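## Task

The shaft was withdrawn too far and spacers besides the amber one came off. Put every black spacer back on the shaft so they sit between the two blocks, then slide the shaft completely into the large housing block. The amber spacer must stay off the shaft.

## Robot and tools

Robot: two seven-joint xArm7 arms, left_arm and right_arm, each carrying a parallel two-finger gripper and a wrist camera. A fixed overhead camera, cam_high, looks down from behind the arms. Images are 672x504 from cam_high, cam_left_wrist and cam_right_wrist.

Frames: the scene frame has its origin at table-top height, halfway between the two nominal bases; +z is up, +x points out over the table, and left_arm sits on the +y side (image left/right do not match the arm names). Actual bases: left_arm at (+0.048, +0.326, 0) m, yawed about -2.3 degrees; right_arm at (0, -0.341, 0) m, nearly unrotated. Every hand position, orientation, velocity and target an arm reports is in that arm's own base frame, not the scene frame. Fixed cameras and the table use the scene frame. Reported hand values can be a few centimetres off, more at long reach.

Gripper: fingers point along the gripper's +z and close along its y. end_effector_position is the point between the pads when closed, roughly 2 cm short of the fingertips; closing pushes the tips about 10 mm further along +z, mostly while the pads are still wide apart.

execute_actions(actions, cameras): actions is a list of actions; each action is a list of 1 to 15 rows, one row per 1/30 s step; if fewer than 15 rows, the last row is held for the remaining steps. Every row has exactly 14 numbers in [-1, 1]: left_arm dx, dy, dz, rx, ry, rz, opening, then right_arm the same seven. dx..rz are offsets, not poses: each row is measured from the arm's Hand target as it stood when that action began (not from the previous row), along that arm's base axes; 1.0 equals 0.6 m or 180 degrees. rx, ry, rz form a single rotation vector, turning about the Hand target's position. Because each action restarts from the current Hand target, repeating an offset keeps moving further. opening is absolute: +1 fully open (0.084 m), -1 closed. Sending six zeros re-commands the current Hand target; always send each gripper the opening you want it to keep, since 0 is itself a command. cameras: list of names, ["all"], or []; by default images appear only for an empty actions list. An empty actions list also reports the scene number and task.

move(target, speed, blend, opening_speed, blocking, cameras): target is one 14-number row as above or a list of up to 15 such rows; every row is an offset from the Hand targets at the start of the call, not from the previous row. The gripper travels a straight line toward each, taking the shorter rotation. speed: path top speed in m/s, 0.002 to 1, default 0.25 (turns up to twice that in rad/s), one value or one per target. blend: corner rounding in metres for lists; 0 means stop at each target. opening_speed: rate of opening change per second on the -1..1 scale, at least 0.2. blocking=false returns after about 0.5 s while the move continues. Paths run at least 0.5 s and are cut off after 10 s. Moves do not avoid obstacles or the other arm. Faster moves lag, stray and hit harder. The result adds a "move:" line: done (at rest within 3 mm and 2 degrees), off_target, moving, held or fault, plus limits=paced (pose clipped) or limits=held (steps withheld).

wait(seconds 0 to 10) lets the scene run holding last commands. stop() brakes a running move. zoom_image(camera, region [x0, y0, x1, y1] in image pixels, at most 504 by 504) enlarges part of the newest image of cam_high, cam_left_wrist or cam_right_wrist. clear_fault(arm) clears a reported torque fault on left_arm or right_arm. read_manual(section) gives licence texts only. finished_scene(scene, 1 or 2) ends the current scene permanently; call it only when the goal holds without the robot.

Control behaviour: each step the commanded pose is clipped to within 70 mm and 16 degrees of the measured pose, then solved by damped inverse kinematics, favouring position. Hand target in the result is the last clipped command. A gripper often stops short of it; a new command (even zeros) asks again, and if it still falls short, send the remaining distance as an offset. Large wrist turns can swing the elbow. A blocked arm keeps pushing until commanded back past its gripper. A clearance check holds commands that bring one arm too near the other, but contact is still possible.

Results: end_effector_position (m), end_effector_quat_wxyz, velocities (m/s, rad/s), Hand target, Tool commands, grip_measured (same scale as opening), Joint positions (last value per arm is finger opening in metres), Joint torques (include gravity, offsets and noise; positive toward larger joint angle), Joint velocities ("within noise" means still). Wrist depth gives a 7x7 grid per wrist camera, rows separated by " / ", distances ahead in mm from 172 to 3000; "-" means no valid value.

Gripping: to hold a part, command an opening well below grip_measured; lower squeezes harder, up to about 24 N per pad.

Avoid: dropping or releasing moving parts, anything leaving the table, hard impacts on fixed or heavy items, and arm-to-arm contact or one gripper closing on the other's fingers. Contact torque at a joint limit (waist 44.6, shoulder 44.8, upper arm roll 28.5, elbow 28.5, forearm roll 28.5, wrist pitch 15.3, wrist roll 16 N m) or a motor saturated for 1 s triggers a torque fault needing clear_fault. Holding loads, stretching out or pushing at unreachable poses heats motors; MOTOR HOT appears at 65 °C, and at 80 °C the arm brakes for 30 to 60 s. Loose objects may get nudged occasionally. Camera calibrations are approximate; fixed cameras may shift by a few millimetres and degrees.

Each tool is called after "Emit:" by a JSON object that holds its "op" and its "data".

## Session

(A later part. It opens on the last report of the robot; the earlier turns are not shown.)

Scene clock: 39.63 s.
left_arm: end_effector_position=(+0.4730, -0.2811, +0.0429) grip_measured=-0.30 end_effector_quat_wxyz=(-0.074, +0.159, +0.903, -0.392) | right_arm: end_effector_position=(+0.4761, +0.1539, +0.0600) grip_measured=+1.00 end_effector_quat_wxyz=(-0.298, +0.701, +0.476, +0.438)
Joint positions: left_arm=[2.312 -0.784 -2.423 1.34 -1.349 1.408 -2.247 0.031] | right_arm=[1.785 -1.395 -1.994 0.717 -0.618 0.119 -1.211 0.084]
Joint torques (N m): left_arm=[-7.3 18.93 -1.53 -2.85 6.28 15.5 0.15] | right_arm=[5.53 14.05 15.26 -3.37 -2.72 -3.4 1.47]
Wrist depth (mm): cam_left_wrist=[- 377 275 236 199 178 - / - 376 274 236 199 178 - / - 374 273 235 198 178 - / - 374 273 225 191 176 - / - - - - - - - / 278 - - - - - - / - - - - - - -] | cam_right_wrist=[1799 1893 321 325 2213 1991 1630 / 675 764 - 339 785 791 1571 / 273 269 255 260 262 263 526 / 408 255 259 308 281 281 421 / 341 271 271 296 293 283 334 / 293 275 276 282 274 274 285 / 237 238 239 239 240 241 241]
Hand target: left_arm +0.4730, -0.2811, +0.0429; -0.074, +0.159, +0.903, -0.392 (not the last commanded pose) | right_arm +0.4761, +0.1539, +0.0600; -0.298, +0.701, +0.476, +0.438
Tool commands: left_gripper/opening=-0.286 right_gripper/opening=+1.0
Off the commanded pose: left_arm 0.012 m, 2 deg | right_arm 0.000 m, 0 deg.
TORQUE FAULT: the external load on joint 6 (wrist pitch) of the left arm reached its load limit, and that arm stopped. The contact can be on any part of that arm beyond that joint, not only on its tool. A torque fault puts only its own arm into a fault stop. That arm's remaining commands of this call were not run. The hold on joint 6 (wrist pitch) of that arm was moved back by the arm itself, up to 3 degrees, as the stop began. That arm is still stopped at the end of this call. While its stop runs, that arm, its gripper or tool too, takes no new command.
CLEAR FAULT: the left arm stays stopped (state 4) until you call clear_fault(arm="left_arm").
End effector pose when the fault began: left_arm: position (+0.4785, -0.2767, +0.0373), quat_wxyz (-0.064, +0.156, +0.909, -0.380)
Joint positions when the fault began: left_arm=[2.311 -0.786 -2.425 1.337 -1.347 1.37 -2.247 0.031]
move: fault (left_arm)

Emit:
{"op": "clear_fault", "data": {"arm": "left_arm"}}

Emit:
{"op": "move", "data": {"target": [0.009,0.0083,0.0035,0.0092,-0.0066,0.0049,-0.286,0,0,0,0,0,0,1], "speed": 0.04, "cameras": ["cam_right_wrist"]}}

Emit:
{"op": "zoom_image", "data": {"camera": "cam_right_wrist", "region": [180, 200, 400, 400]}}

Scene clock: 39.93 s.
left_arm: end_effector_position=(+0.4730, -0.2811, +0.0429) grip_measured=-0.30 end_effector_quat_wxyz=(-0.074, +0.159, +0.903, -0.392) | right_arm: end_effector_position=(+0.4761, +0.1539, +0.0600) grip_measured=+1.00 end_effector_quat_wxyz=(-0.298, +0.701, +0.476, +0.438)
Joint positions: left_arm=[2.312 -0.784 -2.423 1.34 -1.349 1.408 -2.247 0.031] | right_arm=[1.785 -1.395 -1.994 0.717 -0.618 0.119 -1.211 0.084]
Joint torques (N m): left_arm=[-7.36 18.67 -1.49 -2.5 6.29 15.23 0.29] | right_arm=[5.61 14.04 15.49 -3.35 -2.8 -3.49 1.5]
Wrist depth (mm): cam_left_wrist=[- 378 275 237 199 178 - / - 375 274 236 199 178 - / - 375 273 235 198 177 - / - 373 272 225 191 176 - / - - - - - - - / 278 - - - - - - / - - - - - - -] | cam_right_wrist=[1799 1838 320 324 2228 1951 1642 / 677 759 - 339 780 788 1589 / 274 270 255 260 262 262 528 / 409 256 259 309 281 281 419 / 342 271 271 295 294 283 333 / 293 276 275 283 274 274 285 / 237 238 238 239 240 241 241]
Hand target: left_arm +0.4730, -0.2811, +0.0429; -0.074, +0.159, +0.903, -0.392 (not the last commanded pose) | right_arm +0.4761, +0.1539, +0.0600; -0.298, +0.701, +0.476, +0.438
Tool commands: left_gripper/opening=-0.286 right_gripper/opening=+1.0
Off the commanded pose: left_arm 0.012 m, 2 deg | right_arm 0.000 m, 0 deg.
TORQUE FAULT, CONTINUED: the left arm's stop, for the torque fault of joint 6 (wrist pitch) that an earlier result reported, is over. The call counts as one of the actions that you can send in this scene. The hold on joint 6 (wrist pitch) of that arm was moved back by the arm itself, up to 3 degrees, as the stop began. That arm's target is now where it stood when the stop ended, not its last command. That arm's gripper keeps its grip as last carried out, and that arm accepts commands again: back off and push less far.
CLEAR FAULT: your call cleared the left arm's torque fault. If a joint's load stays at its limit, that arm stops again at once.

Scene clock: 40.77 s.
left_arm: end_effector_position=(+0.4784, -0.2762, +0.0450) grip_measured=-0.30 end_effector_quat_wxyz=(-0.064, +0.155, +0.910, -0.378) | right_arm: end_effector_position=(+0.4761, +0.1539, +0.0600) grip_measured=+1.00 end_effector_quat_wxyz=(-0.298, +0.701, +0.476, +0.438)
Joint positions: left_arm=[2.295 -0.773 -2.405 1.332 -1.34 1.377 -2.259 0.031] | right_arm=[1.785 -1.395 -1.994 0.717 -0.618 0.119 -1.211 0.084]
Joint torques (N m): left_arm=[-6.06 30.15 17.43 14.45 1.4 -1.67 -0.84] | right_arm=[5.54 14.14 15.35 -3.43 -3.02 -3.45 1.45]
Wrist depth (mm): cam_left_wrist=[- 355 266 232 198 178 - / - 355 266 232 197 178 - / - 355 266 232 198 178 - / - 355 - 222 189 177 - / - - - - - - - / - - - - - - - / - - - - - - -] | cam_right_wrist=[1823 1838 318 330 2206 1957 1642 / 677 762 - 348 782 792 1567 / 274 270 255 260 262 263 527 / 409 255 259 308 281 281 420 / 340 271 272 295 293 283 334 / 292 275 276 282 274 274 285 / 237 238 239 239 240 241 241]
Hand target: left_arm +0.4784, -0.2762, +0.0450; -0.064, +0.155, +0.910, -0.378 | right_arm +0.4761, +0.1539, +0.0600; -0.298, +0.701, +0.476, +0.438
Off the commanded pose: left_arm 0.000 m, 0 deg | right_arm 0.000 m, 0 deg.
move: done
camera_calibration:
cam_right_wrist: T_world_to_cam=[[0.927061, -0.374445, 0.018696, -0.358115], [-0.149246, -0.414336, -0.897804, 0.255484], [0.343924, 0.829528, -0.439999, -0.132154], [0, 0, 0, 1]] pos_world=[0.415575, 0.0813872, 0.177922]
Images, in order (width x height): cam_right_wrist 672x504.

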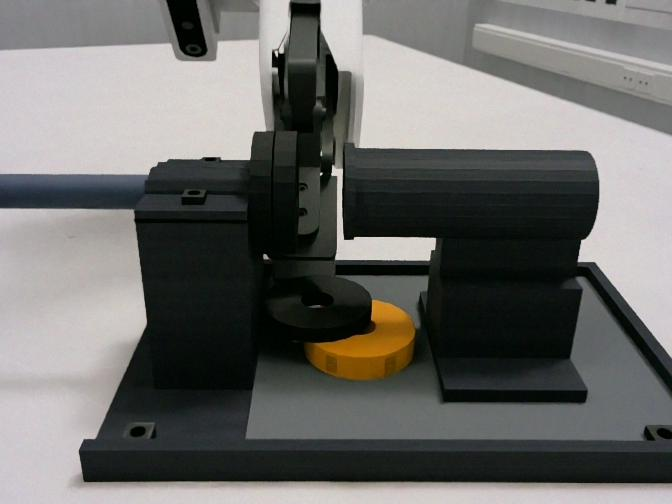

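Scaled by 2.291 from the camera's 672x504 image, which has a finer 960x720 frame.

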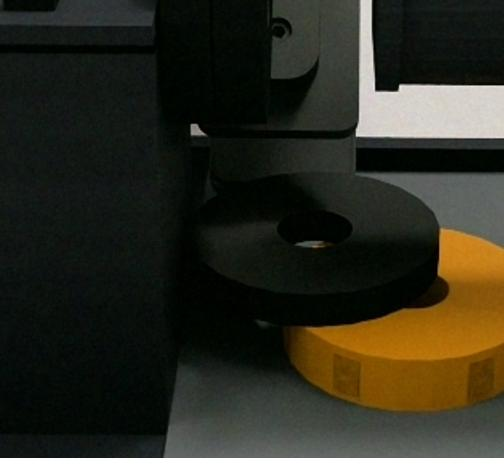

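Emit:
{"op": "move", "data": {"target": [[0.0055,0.0157,0,0,0,0,-0.286,0,0,0,0,0,0,1],[0.0055,0.0157,-0.0092,0,0,0,-0.286,0,0,0,0,0,0,1]], "speed": 0.03, "cameras": ["cam_left_wrist","cam_right_wrist"]}}

Emit:
{"op": "zoom_image", "data": {"camera": "cam_right_wrist", "region": [180, 200, 400, 400]}}

Emit:
{"op": "zoom_image", "data": {"camera": "cam_left_wrist", "region": [260, 360, 600, 504]}}

Scene clock: 42.17 s.
left_arm: end_effector_position=(+0.4814, -0.2675, +0.0401) grip_measured=-0.31 end_effector_quat_wxyz=(-0.064, +0.156, +0.910, -0.379) | right_arm: end_effector_position=(+0.4761, +0.1539, +0.0600) grip_measured=+1.00 end_effector_quat_wxyz=(-0.298, +0.701, +0.476, +0.438)
Joint positions: left_arm=[2.316 -0.789 -2.405 1.341 -1.34 1.39 -2.242 0.031] | right_arm=[1.785 -1.395 -1.994 0.717 -0.618 0.119 -1.211 0.084]
Joint torques (N m): left_arm=[21.23 -1.5 27.36 -3.49 3.73 -10.49 1.16] | right_arm=[5.71 14.05 15.38 -3.23 -2.88 -3.36 1.46]
Wrist depth (mm): cam_left_wrist=[404 375 262 227 193 174 - / 437 375 275 227 193 180 - / 437 374 275 227 193 180 - / 435 374 238 208 185 172 - / - - - - - - - / - - - - - - - / - - - - - - -] | cam_right_wrist=[1785 1833 - 412 2228 1940 1634 / 674 762 - 354 780 790 1567 / 274 269 255 259 261 262 526 / 410 256 259 316 281 281 420 / 342 271 272 296 293 283 334 / 293 275 276 283 275 274 285 / 237 238 239 239 240 240 241]
Hand target: left_arm +0.4817, -0.2667, +0.0395; -0.064, +0.155, +0.910, -0.378 | right_arm +0.4761, +0.1539, +0.0600; -0.298, +0.701, +0.476, +0.438
Off the commanded pose: left_arm 0.001 m, 0 deg | right_arm 0.000 m, 0 deg.
move: done
camera_calibration:
cam_left_wrist: T_world_to_cam=[[0.218137, 0.652173, -0.726007, 0.133126], [0.942764, -0.33308, -0.015942, -0.468851], [-0.252215, -0.680976, -0.687502, 0.103285], [0, 0, 0, 1]] pos_world=[0.439026, -0.172651, 0.160185]
cam_right_wrist: T_world_to_cam=[[0.927061, -0.374445, 0.018696, -0.358115], [-0.149246, -0.414336, -0.897804, 0.255484], [0.343924, 0.829528, -0.439999, -0.132154], [0, 0, 0, 1]] pos_world=[0.415575, 0.0813872, 0.177922]
Images, in order (width x height): cam_left_wrist 672x504, cam_right_wrist 672x504.

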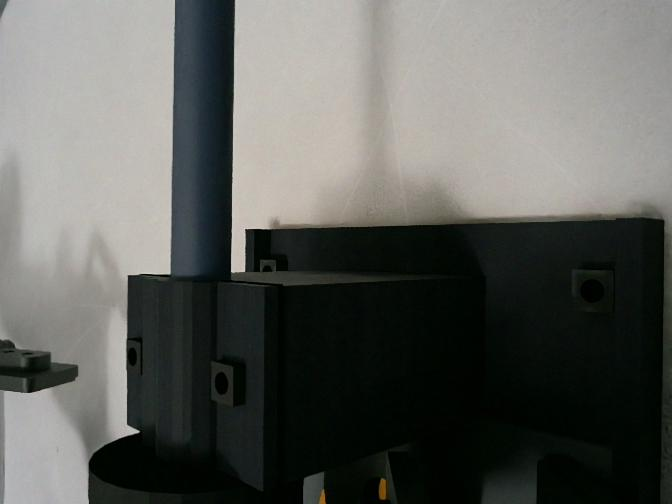

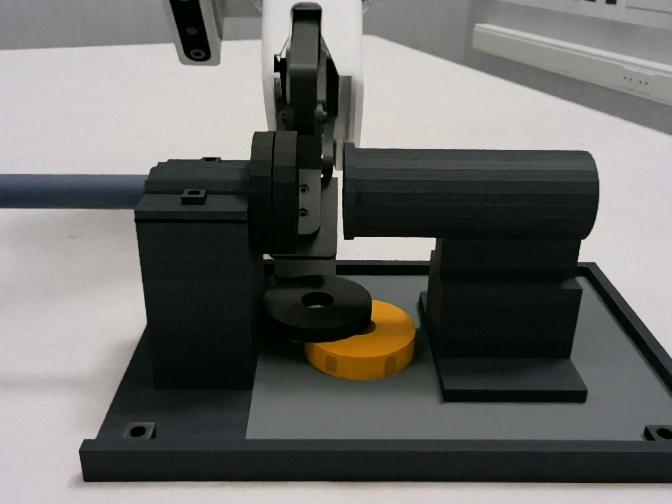

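Scaled by 2.291 from the camera's 672x504 image, which has a finer 960x720 frame.

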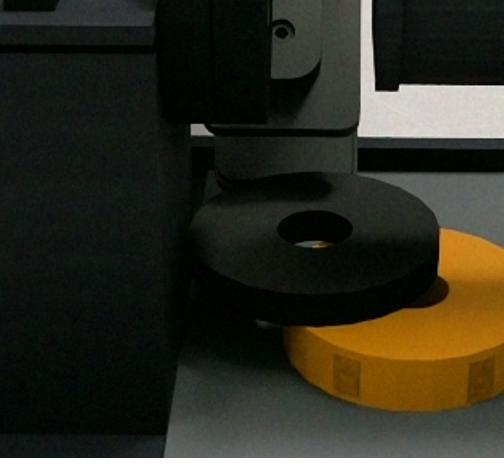

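Scaled by 1.482 from the camera's 672x504 image, which has a finer 960x720 frame.

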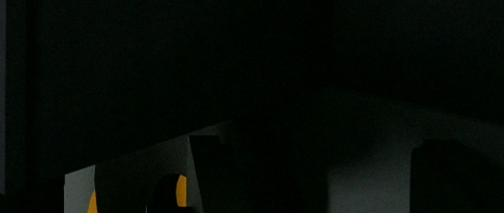

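Emit:
{"op": "move", "data": {"target": [[0,0,0.008,0,0,0,-0.43,0,0,0,0,0,0,1],[-0.0028,-0.0082,-0.0003,0,0,0,-0.43,0,0,0,0,0,0,1],[-0.0106,-0.0302,-0.0003,0,0,0,-0.43,0,0,0,0,0,0,1]], "speed": 0.03, "cameras": ["cam_left_wrist","cam_right_wrist"]}}

Emit:
{"op": "zoom_image", "data": {"camera": "cam_right_wrist", "region": [180, 200, 400, 400]}}

Scene clock: 44.73 s.
left_arm: end_effector_position=(+0.4753, -0.2848, +0.0393) grip_measured=-0.45 end_effector_quat_wxyz=(-0.064, +0.155, +0.910, -0.378) | right_arm: end_effector_position=(+0.4761, +0.1539, +0.0600) grip_measured=+1.00 end_effector_quat_wxyz=(-0.298, +0.701, +0.476, +0.438)
Joint positions: left_arm=[2.283 -0.78 -2.415 1.329 -1.356 1.362 -2.26 0.024] | right_arm=[1.785 -1.395 -1.994 0.717 -0.618 0.119 -1.211 0.084]
Joint torques (N m): left_arm=[-6.5 30.34 7.21 14.25 -2.38 -1.62 -0.77] | right_arm=[5.75 14.15 15.34 -3.08 -3.05 -3.34 1.5]
Wrist depth (mm): cam_left_wrist=[394 342 256 223 190 177 - / 394 342 256 223 190 177 - / 393 341 257 223 190 177 - / 391 341 - 213 182 - - / - - - - - - - / - - - - - - - / - - - - - - -] | cam_right_wrist=[1795 1833 315 319 2206 1974 1634 / 679 764 - 329 785 790 1560 / 273 270 255 261 262 263 528 / 408 255 259 305 280 282 420 / 342 271 271 295 293 283 333 / 292 276 276 282 273 274 285 / 237 238 238 239 240 240 241]
Hand target: left_arm +0.4753, -0.2849, +0.0393; -0.064, +0.155, +0.910, -0.378 | right_arm +0.4761, +0.1539, +0.0600; -0.298, +0.701, +0.476, +0.438
Off the commanded pose: left_arm 0.000 m, 0 deg | right_arm 0.000 m, 0 deg.
move: done
camera_calibration:
cam_left_wrist: T_world_to_cam=[[0.217593, 0.653772, -0.724731, 0.145874], [0.943204, -0.331821, -0.0161447, -0.46879], [-0.251036, -0.680056, -0.688843, 0.0892], [0, 0, 0, 1]] pos_world=[0.432816, -0.190262, 0.159596]
cam_right_wrist: T_world_to_cam=[[0.927061, -0.374445, 0.018696, -0.358115], [-0.149246, -0.414336, -0.897804, 0.255484], [0.343924, 0.829528, -0.439999, -0.132154], [0, 0, 0, 1]] pos_world=[0.415575, 0.0813872, 0.177922]
Images, in order (width x height): cam_left_wrist 672x504, cam_right_wrist 672x504.

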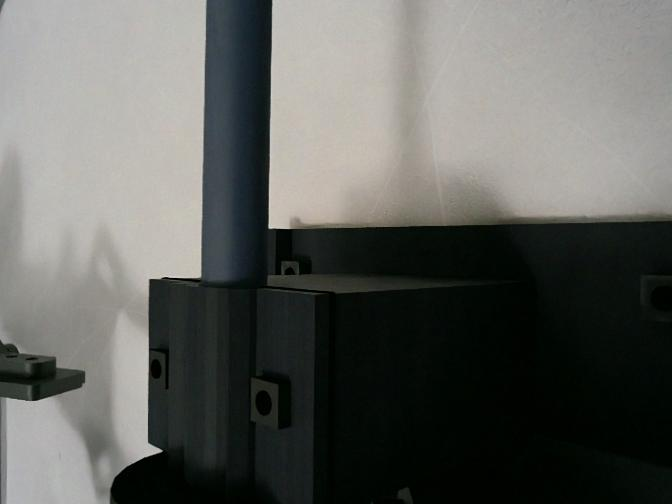

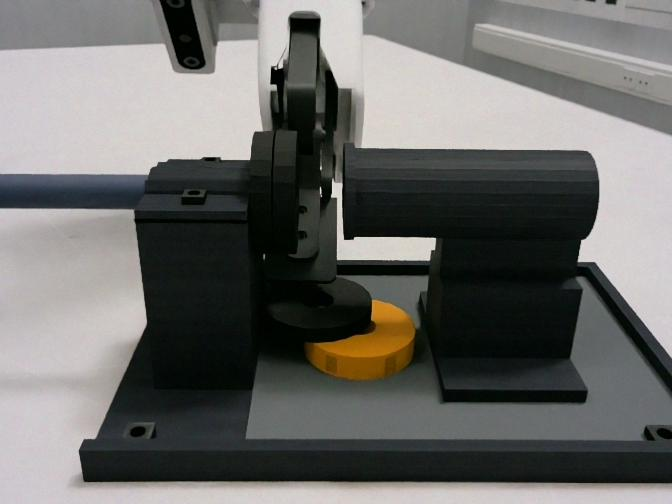

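Scaled by 2.291 from the camera's 672x504 image, which has a finer 960x720 frame.

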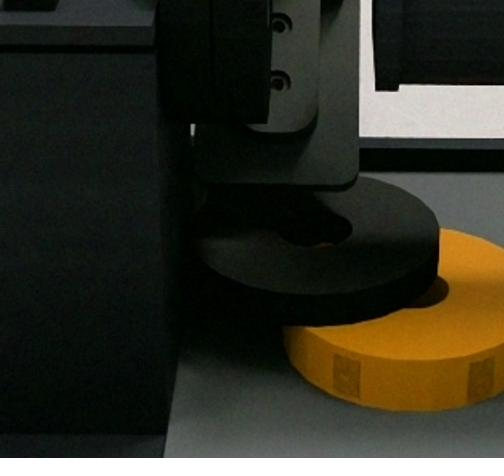

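Emit:
{"op": "move", "data": {"target": [0,0,0,0,0,0,-0.9,0,0,0,0,0,0,1], "opening_speed": 0.3, "cameras": ["cam_right_wrist"]}}

Emit:
{"op": "zoom_image", "data": {"camera": "cam_right_wrist", "region": [180, 200, 400, 400]}}

Scene clock: 46.80 s.
left_arm: end_effector_position=(+0.4753, -0.2849, +0.0394) grip_measured=-0.73 end_effector_quat_wxyz=(-0.064, +0.155, +0.910, -0.378) | right_arm: end_effector_position=(+0.4761, +0.1539, +0.0600) grip_measured=+1.00 end_effector_quat_wxyz=(-0.298, +0.701, +0.476, +0.438)
Joint positions: left_arm=[2.283 -0.78 -2.415 1.329 -1.356 1.362 -2.26 0.012] | right_arm=[1.785 -1.395 -1.994 0.717 -0.618 0.119 -1.211 0.084]
Joint torques (N m): left_arm=[-4.86 22.33 6.61 14.7 -0.09 -1.84 -0.58] | right_arm=[5.63 14.03 15.29 -3.13 -2.71 -3.55 1.57]
Wrist depth (mm): cam_left_wrist=[395 342 256 223 191 177 - / 395 342 256 223 190 177 - / 393 341 256 223 190 177 - / 391 341 - 214 182 - - / - - - - - - - / - - - - - - - / - - - - - - -] | cam_right_wrist=[1785 1823 314 320 2235 1946 1615 / 675 763 - 328 783 791 1560 / 274 270 255 261 262 263 525 / 409 255 259 311 281 281 419 / 342 271 271 294 293 283 334 / 292 276 276 282 274 274 285 / 237 238 238 239 240 241 241]
Hand target: left_arm +0.4753, -0.2849, +0.0393; -0.064, +0.155, +0.910, -0.378 | right_arm +0.4761, +0.1539, +0.0600; -0.298, +0.701, +0.476, +0.438
Off the commanded pose: left_arm 0.000 m, 0 deg | right_arm 0.000 m, 0 deg.
move: done
camera_calibration:
cam_right_wrist: T_world_to_cam=[[0.927061, -0.374445, 0.018696, -0.358115], [-0.149246, -0.414336, -0.897804, 0.255484], [0.343924, 0.829528, -0.439999, -0.132154], [0, 0, 0, 1]] pos_world=[0.415575, 0.0813872, 0.177922]
Images, in order (width x height): cam_right_wrist 672x504.

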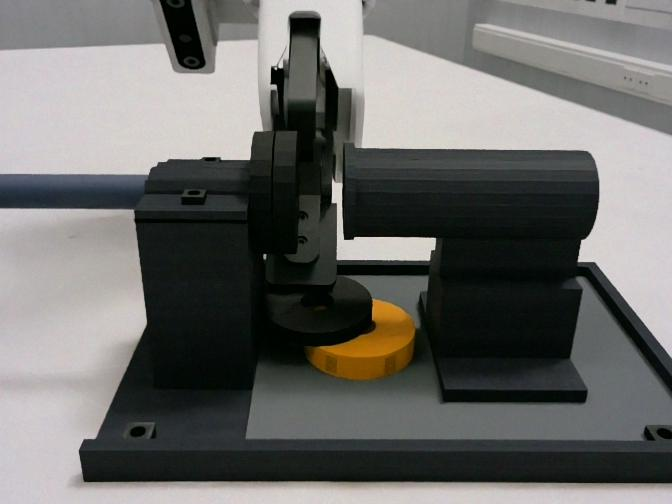

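Scaled by 2.291 from the camera's 672x504 image, which has a finer 960x720 frame.

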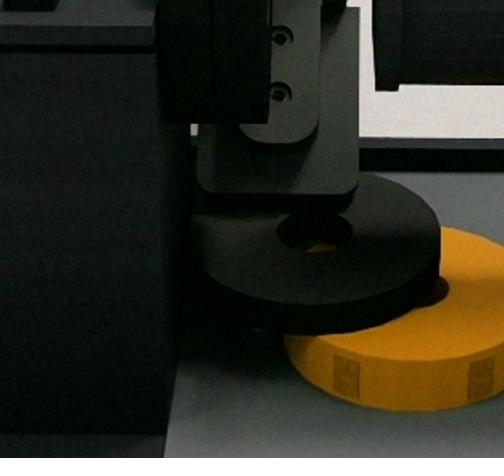

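Emit:
{"op": "move", "data": {"target": [[0.0088,0.0252,0.01,0,0,0,-0.95,0,0,0,0,0,0,1],[0.028,0.079,0.06,0,0,0,-0.95,0,0,0,0,0,0,1],[0.04,0.11,0.25,0,0,0,-0.95,0,0,0,0,0,0,1]], "speed": [0.04,0.06,0.15], "cameras": ["all"]}}

Scene clock: 49.83 s.
left_arm: end_effector_position=(+0.4993, -0.2189, +0.1893) grip_measured=-0.85 end_effector_quat_wxyz=(-0.064, +0.155, +0.910, -0.378) | right_arm: end_effector_position=(+0.4761, +0.1539, +0.0600) grip_measured=+1.00 end_effector_quat_wxyz=(-0.298, +0.701, +0.476, +0.438)
Joint positions: left_arm=[2.334 -0.561 -2.26 1.427 -1.124 1.584 -2.423 0.006] | right_arm=[1.785 -1.395 -1.994 0.717 -0.618 0.119 -1.211 0.084]
Joint torques (N m): left_arm=[5.44 27.43 15.92 24.59 0.99 1.62 -0.8] | right_arm=[5.89 13.89 15.24 -3.08 -2.8 -3.4 1.5]
Wrist depth (mm): cam_left_wrist=[747 636 524 437 363 329 291 / 867 653 524 437 363 328 292 / 863 652 522 456 362 328 300 / 743 654 523 453 342 318 287 / 492 434 497 453 273 297 292 / 444 432 520 435 268 316 284 / 797 434 474 - - 317 283] | cam_right_wrist=[1795 1852 1946 1040 2228 1946 1638 / 678 769 773 694 778 784 1546 / 273 270 255 259 262 262 527 / 408 255 259 371 281 281 420 / 341 271 271 310 293 283 334 / 293 276 276 282 274 274 286 / 237 238 239 239 240 241 241]
Hand target: left_arm +0.4993, -0.2189, +0.1893; -0.064, +0.155, +0.910, -0.378 | right_arm +0.4761, +0.1539, +0.0600; -0.298, +0.701, +0.476, +0.438
Off the commanded pose: left_arm 0.000 m, 0 deg | right_arm 0.000 m, 0 deg.
move: done
camera_calibration:
cam_left_wrist: T_world_to_cam=[[0.217597, 0.653738, -0.724761, 0.20623], [0.943153, -0.33196, -0.0162644, -0.467004], [-0.251225, -0.680022, -0.688808, 0.243354], [0, 0, 0, 1]] pos_world=[0.456718, -0.124361, 0.309496]
cam_right_wrist: T_world_to_cam=[[0.927061, -0.374445, 0.018696, -0.358115], [-0.149246, -0.414336, -0.897804, 0.255484], [0.343924, 0.829528, -0.439999, -0.132154], [0, 0, 0, 1]] pos_world=[0.415575, 0.0813872, 0.177922]

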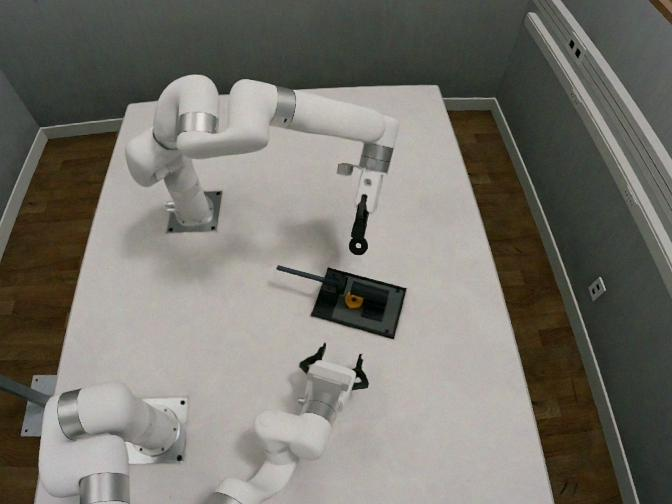

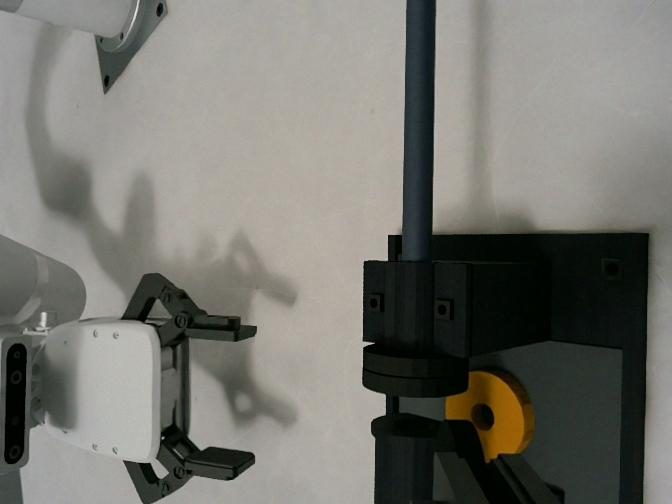

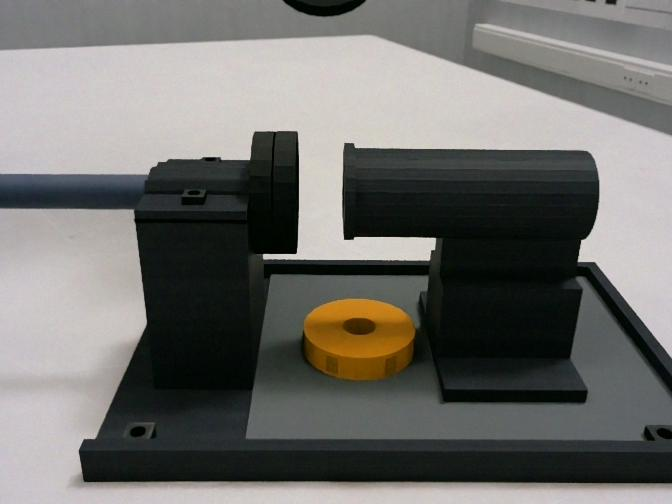

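Emit:
{"op": "move", "data": {"target": [[-0.0427,-0.0675,0.1845,-0.236,0.0825,0,-0.95,-0.0275,0.0,0.2,0,0,0,1],[-0.0427,-0.0675,0.1845,-0.236,0.0825,0,-0.95,-0.0275,0.06,0.4,0.2856,0.4146,-0.1129,1]], "speed": 0.15, "cameras": ["all"]}}

Scene clock: 59.73 s.
left_arm: end_effector_position=(+0.4737, -0.2594, +0.3000) grip_measured=-0.85 end_effector_quat_wxyz=(-0.118, +0.119, +0.696, -0.698) | right_arm: end_effector_position=(+0.4596, +0.1899, +0.3000) grip_measured=+1.00 end_effector_quat_wxyz=(+0.695, -0.694, +0.132, -0.132)
Joint positions: left_arm=[2.634 -0.582 -2.498 1.4 -1.586 2.079 -2.422 0.006] | right_arm=[1.644 -1.486 -1.447 0.548 0.241 0.095 -0.092 0.084]
Joint torques (N m): left_arm=[5.43 21.8 2.35 17.45 -3.49 3.36 -0.81] | right_arm=[5.72 2.36 19.19 -0.82 1.35 -1.72 1.46]
Wrist depth (mm): cam_left_wrist=[2510 2510 2465 2439 644 638 634 / 2356 2333 2372 2340 2309 1244 774 / 2257 2235 2242 880 2220 1071 766 / 2158 2106 2119 554 555 1064 764 / 2062 2056 2068 492 1996 1063 760 / 1968 1985 1935 392 395 1040 751 / 1898 1908 - 1893 - 1833 747] | cam_right_wrist=[1813 1818 1833 1813 1799 1809 1785 / 2199 2213 2192 2172 2093 2074 779 / 2294 2286 2397 2340 2271 2356 778 / 2206 2242 2199 2235 2235 1088 780 / 2138 2158 2178 2206 2158 1072 776 / 2062 2026 547 387 442 1077 773 / 1974 1919 1935 548 1985 1072 769]
Hand target: left_arm +0.4737, -0.2594, +0.3000; -0.118, +0.119, +0.696, -0.698 | right_arm +0.4596, +0.1899, +0.3000; +0.695, -0.694, +0.132, -0.132
Off the commanded pose: left_arm 0.000 m, 0 deg | right_arm 0.000 m, 0 deg.
move: done
camera_calibration:
cam_left_wrist: T_world_to_cam=[[-0.0181279, -0.0205586, -0.999624, 0.337753], [0.939612, -0.342096, -0.0100039, -0.457368], [-0.341761, -0.93944, 0.0255186, 0.047037], [0, 0, 0, 1]] pos_world=[0.451947, -0.105331, 0.33185]
cam_right_wrist: T_world_to_cam=[[0.00780158, -0.0185551, -0.999797, 0.32667], [-0.930997, 0.364756, -0.0140342, 0.429613], [0.364942, 0.930918, -0.0144291, -0.207197], [0, 0, 0, 1]] pos_world=[0.473035, 0.0422409, 0.329643]

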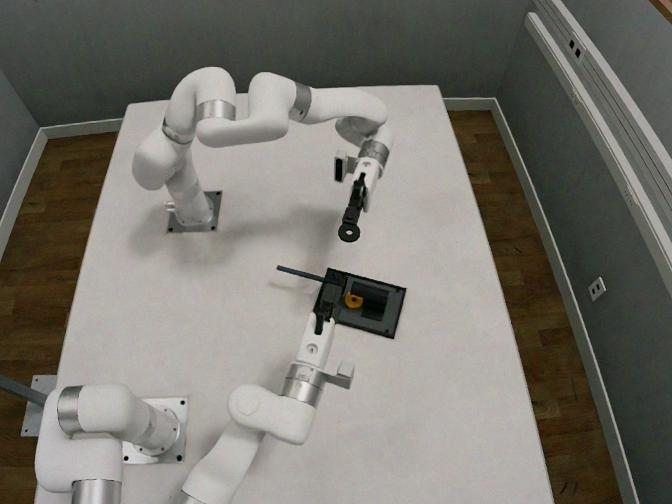

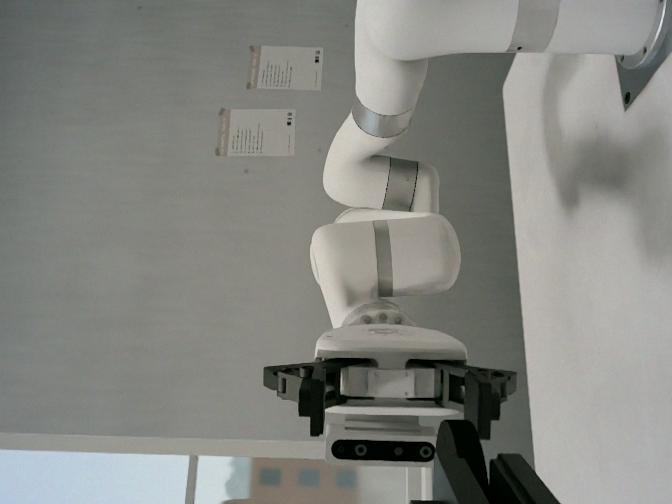

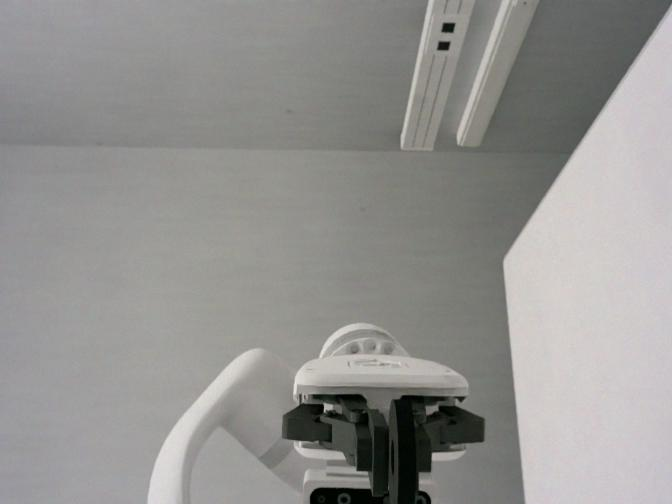

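Emit:
{"op": "move", "data": {"target": [0,0,0,0.165,0.472,0,-0.95,0,0,0,0,0,0,1], "speed": 0.25, "cameras": ["all"]}}

Emit:
{"op": "zoom_image", "data": {"camera": "cam_right_wrist", "region": [250, 300, 550, 504]}}

Emit:
{"op": "zoom_image", "data": {"camera": "cam_high", "region": [280, 150, 430, 350]}}

Scene clock: 63.90 s.
left_arm: end_effector_position=(+0.4737, -0.2594, +0.3001) grip_measured=-0.85 end_effector_quat_wxyz=(+0.576, +0.410, -0.577, +0.410) | right_arm: end_effector_position=(+0.4596, +0.1899, +0.3000) grip_measured=+1.00 end_effector_quat_wxyz=(+0.695, -0.694, +0.132, -0.132)
Joint positions: left_arm=[2.635 -0.579 -2.501 1.398 -1.583 2.074 -3.993 0.006] | right_arm=[1.644 -1.486 -1.447 0.548 0.241 0.095 -0.092 0.084]
Joint torques (N m): left_arm=[5.5 27.49 1.92 24.06 -0.07 0 -0.59] | right_arm=[6.05 2.6 19.57 -0.64 1.39 -1.7 1.43]
Wrist depth (mm): cam_left_wrist=[1772 1857 1962 2080 2220 2372 2483 / 1776 1862 1979 2074 2228 2348 2474 / 1776 1862 2008 2080 2206 2340 2492 / 1790 1872 1940 381 568 2317 2457 / 1790 1898 1957 393 552 871 724 / 1804 1898 1968 389 1203 2364 664 / 889 959 - 912 1089 992 857] | cam_right_wrist=[1842 1852 1833 1823 1813 1828 1823 / 2206 2199 2220 2199 2074 2062 778 / 2325 2325 2294 2333 2325 2348 778 / 2220 2213 2220 2213 2199 1082 777 / 2138 2151 2158 2172 2158 1093 778 / 2038 2062 545 547 2050 1081 772 / 1974 1957 1968 314 315 1076 772]
Hand target: left_arm +0.4737, -0.2594, +0.3000; +0.576, +0.410, -0.577, +0.410 | right_arm +0.4596, +0.1899, +0.3000; +0.695, -0.694, +0.132, -0.132
Off the commanded pose: left_arm 0.000 m, 0 deg | right_arm 0.000 m, 0 deg.
move: done
camera_calibration:
cam_left_wrist: T_world_to_cam=[[-0.951995, 0.305941, 0.0102938, 0.561791], [-0.0136539, -0.0088449, -0.999868, 0.37766], [-0.30581, -0.952009, 0.0125976, 0.0306205], [0, 0, 0, 1]] pos_world=[0.549343, -0.139384, 0.371441]
cam_right_wrist: T_world_to_cam=[[0.00779884, -0.0185568, -0.999797, 0.326671], [-0.93095, 0.364877, -0.0140341, 0.429585], [0.365064, 0.930871, -0.0144299, -0.207252], [0, 0, 0, 1]] pos_world=[0.473035, 0.042241, 0.329643]

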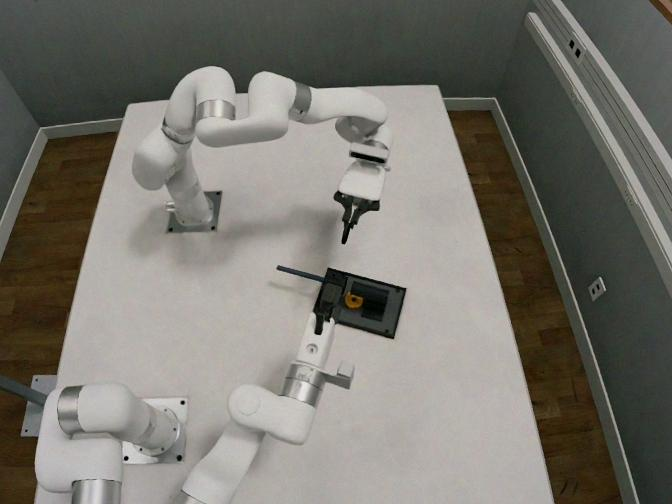

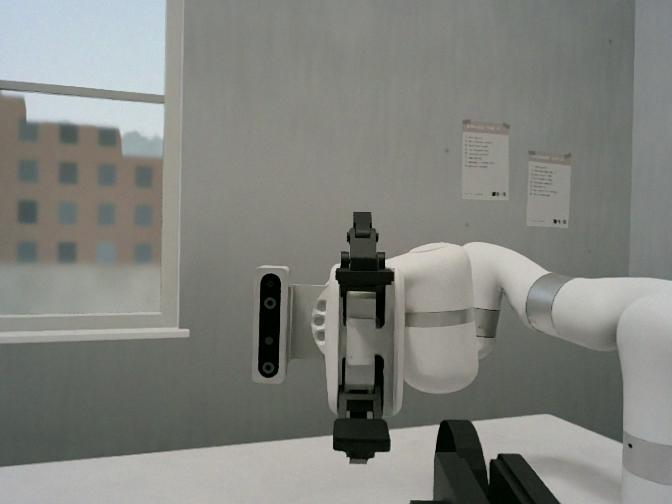

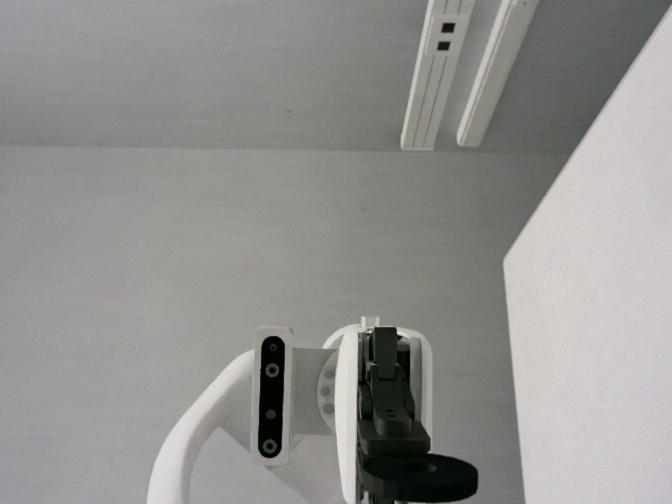

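Scaled by 1.680 from the camera's 672x504 image, which has a finer 960x720 frame.

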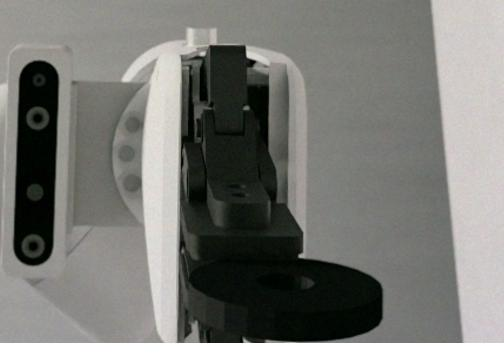

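Scaled by 2.520 from the camera's 672x504 image, which has a finer 960x720 frame.

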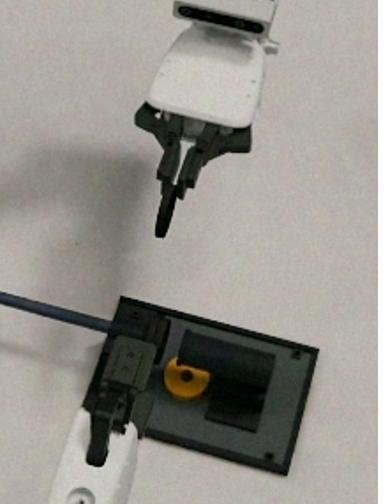

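Emit:
{"op": "move", "data": {"target": [0,0,0,0,0,0,-0.95,0.032,0.216,-0.025,0,0,0,1], "speed": 0.12, "cameras": ["all"]}}

Emit:
{"op": "zoom_image", "data": {"camera": "cam_high", "region": [300, 190, 400, 290]}}

Scene clock: 65.90 s.
left_arm: end_effector_position=(+0.4737, -0.2594, +0.3000) grip_measured=-0.85 end_effector_quat_wxyz=(+0.576, +0.410, -0.577, +0.410) | right_arm: end_effector_position=(+0.4788, +0.3195, +0.2850) grip_measured=+1.00 end_effector_quat_wxyz=(+0.695, -0.694, +0.132, -0.132)
Joint positions: left_arm=[2.635 -0.579 -2.501 1.398 -1.583 2.074 -3.993 0.006] | right_arm=[2.141 -1.552 -1.488 0.682 0.214 -0.268 -0.142 0.084]
Joint torques (N m): left_arm=[5.44 22.86 2 24.08 0.09 0.42 -0.53] | right_arm=[5.79 4.52 17.42 3.76 -3.92 -1.46 -1.42]
Wrist depth (mm): cam_left_wrist=[1754 1847 1968 2068 2158 2364 2474 / 1776 1867 1951 2062 2172 2372 2510 / 1790 1898 1979 2074 2199 2340 2457 / 1785 1882 1951 2125 2106 2333 2474 / 1781 1872 1935 - 222 425 698 / 1804 1898 1968 - 268 428 664 / 889 970 - - - 921 864] | cam_right_wrist=[1809 1763 1809 1776 1767 1767 1728 / 2158 2172 2199 2151 2062 2026 745 / 2178 2178 2158 2172 2185 2192 741 / 2087 2062 2119 2093 2138 1032 743 / 2002 2014 - 249 2032 1034 742 / 1930 411 423 239 1924 1026 740 / 410 387 - 189 191 1028 733]
Hand target: left_arm +0.4737, -0.2594, +0.3000; +0.576, +0.410, -0.577, +0.410 | right_arm +0.4788, +0.3195, +0.2850; +0.695, -0.694, +0.132, -0.132
Off the commanded pose: left_arm 0.000 m, 0 deg | right_arm 0.000 m, 0 deg.
move: done
camera_calibration:
cam_left_wrist: T_world_to_cam=[[-0.951995, 0.305941, 0.0102938, 0.561822], [-0.0136539, -0.0088449, -0.999868, 0.377659], [-0.30581, -0.952009, 0.0125976, 0.0305253], [0, 0, 0, 1]] pos_world=[0.549343, -0.139484, 0.371441]
cam_right_wrist: T_world_to_cam=[[0.00779884, -0.0185568, -0.999797, 0.313929], [-0.93095, 0.364877, -0.0140341, 0.399961], [0.365064, 0.930871, -0.0144299, -0.335119], [0, 0, 0, 1]] pos_world=[0.492235, 0.171841, 0.314643]

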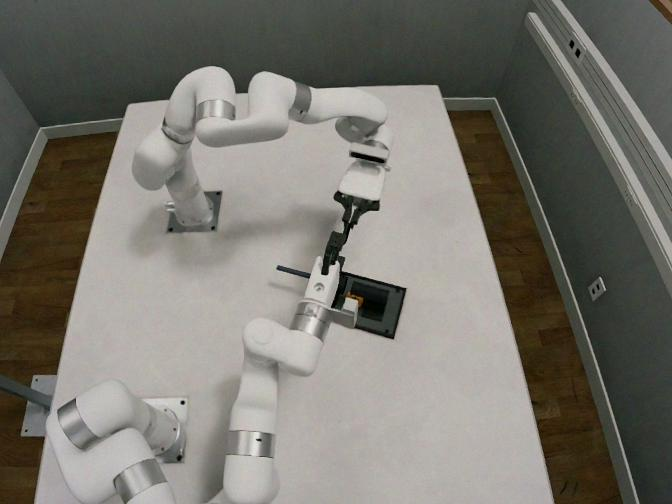

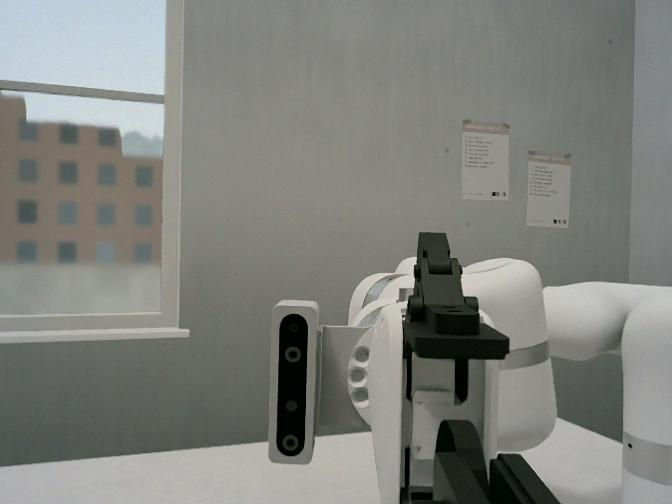

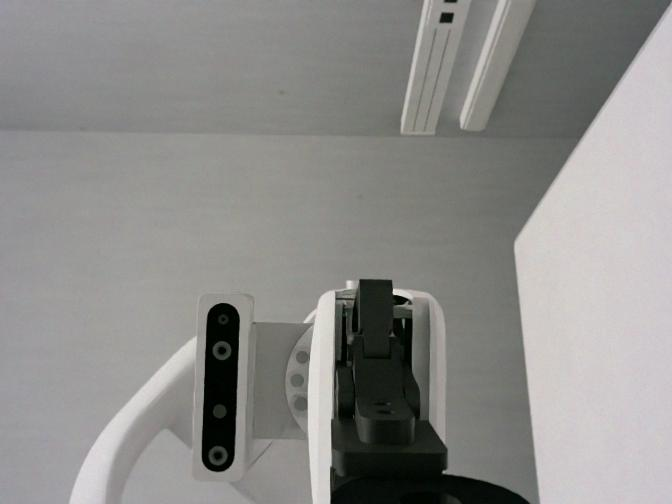

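Scaled by 5.040 from the camera's 672x504 image, which has a finer 960x720 frame.

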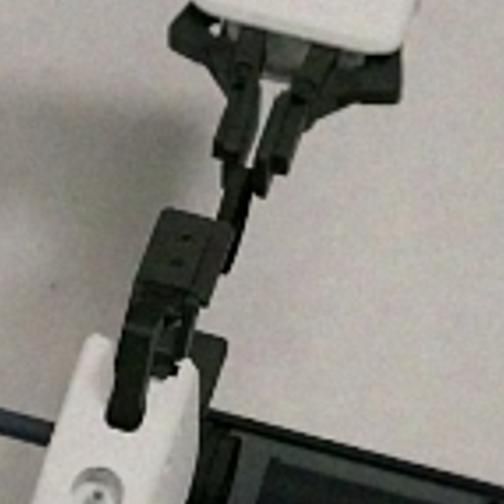

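Emit:
{"op": "move", "data": {"target": [0,0,0,0,0,0,-0.95,0.0272,0.0573,0.0015,0,0,0,1], "speed": 0.06, "cameras": ["all"]}}

Emit:
{"op": "zoom_image", "data": {"camera": "cam_high", "region": [300, 190, 400, 290]}}

Scene clock: 67.47 s.
left_arm: end_effector_position=(+0.4737, -0.2594, +0.3000) grip_measured=-0.85 end_effector_quat_wxyz=(+0.576, +0.410, -0.577, +0.410) | right_arm: end_effector_position=(+0.4951, +0.3538, +0.2859) grip_measured=+1.00 end_effector_quat_wxyz=(+0.695, -0.694, +0.132, -0.132)
Joint positions: left_arm=[2.635 -0.579 -2.501 1.398 -1.583 2.074 -3.993 0.006] | right_arm=[2.281 -1.553 -1.491 0.786 0.205 -0.306 -0.143 0.084]
Joint torques (N m): left_arm=[5.49 23.6 1.96 24.09 0.25 0.49 -0.25] | right_arm=[6.03 13.59 17.92 3.91 -4.32 -1.53 -1.48]
Wrist depth (mm): cam_left_wrist=[1799 1872 1974 2087 2235 2340 2457 / 1785 1872 1968 2099 2185 2348 2448 / 1809 1862 1968 2093 2185 2333 2439 / 1781 1877 1962 2099 2132 2356 2465 / 1781 1877 1957 - 209 387 687 / 1833 1872 1974 - 230 389 665 / 889 970 - - - 851 855] | cam_right_wrist=[1772 1776 1781 1776 1763 1776 1776 / 2151 2106 2151 2158 2044 2026 744 / 2106 2125 2165 2151 2125 2172 744 / 2032 2032 2038 2074 2080 1043 743 / 1935 2026 - 2056 1985 1039 743 / 1914 380 386 - 230 1036 739 / 355 388 - - 230 1818 732]
Hand target: left_arm +0.4737, -0.2594, +0.3000; +0.576, +0.410, -0.577, +0.410 | right_arm +0.4951, +0.3539, +0.2859; +0.695, -0.694, +0.132, -0.132
Off the commanded pose: left_arm 0.000 m, 0 deg | right_arm 0.000 m, 0 deg.
move: done
camera_calibration:
cam_left_wrist: T_world_to_cam=[[-0.951995, 0.305941, 0.0102938, 0.561822], [-0.0136539, -0.0088449, -0.999868, 0.377659], [-0.30581, -0.952009, 0.0125976, 0.0305253], [0, 0, 0, 1]] pos_world=[0.549343, -0.139484, 0.371441]
cam_right_wrist: T_world_to_cam=[[0.00755943, -0.0183504, -0.999803, 0.315321], [-0.930952, 0.364884, -0.0137359, 0.402593], [0.365065, 0.930872, -0.014325, -0.37315], [0, 0, 0, 1]] pos_world=[0.508635, 0.206241, 0.315443]

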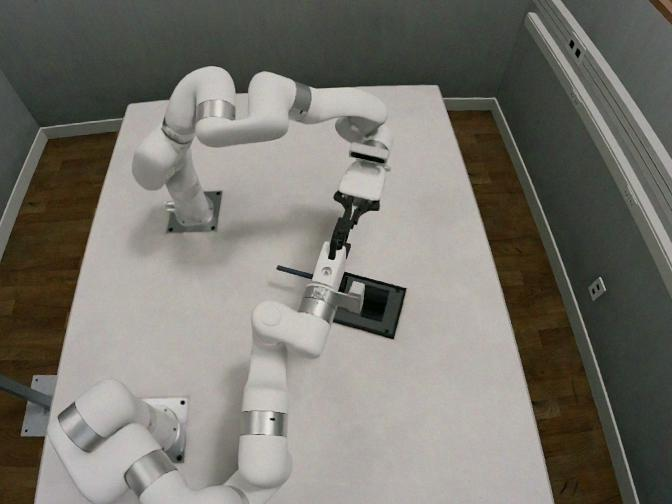

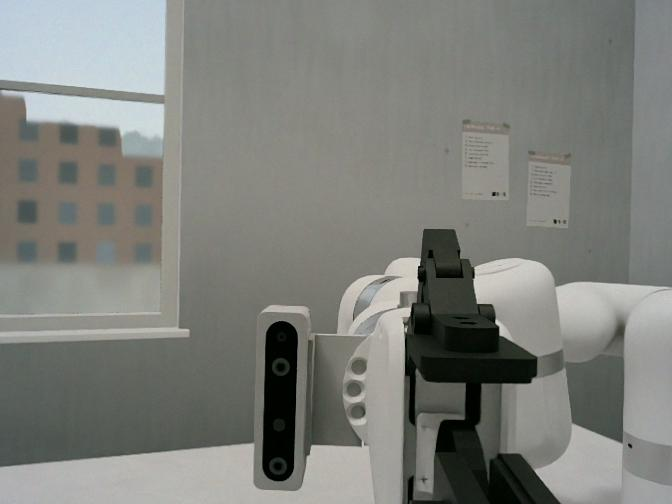

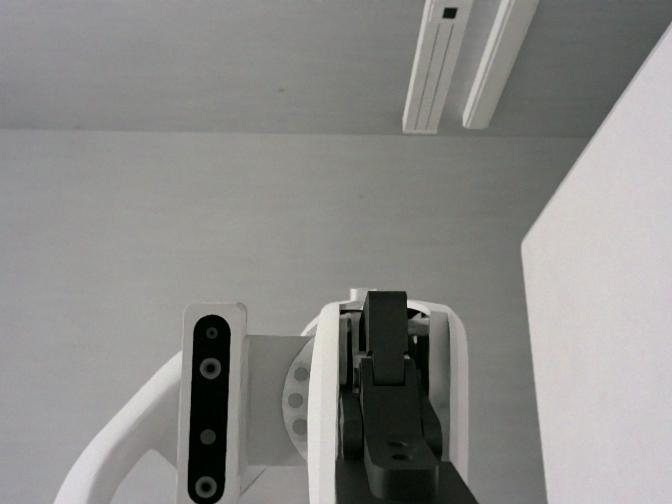

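Scaled by 5.040 from the camera's 672x504 image, which has a finer 960x720 frame.

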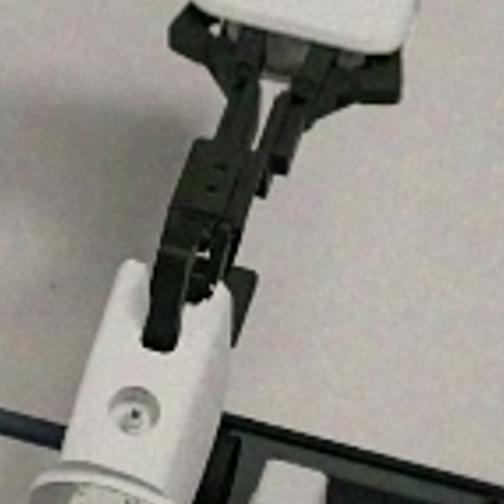

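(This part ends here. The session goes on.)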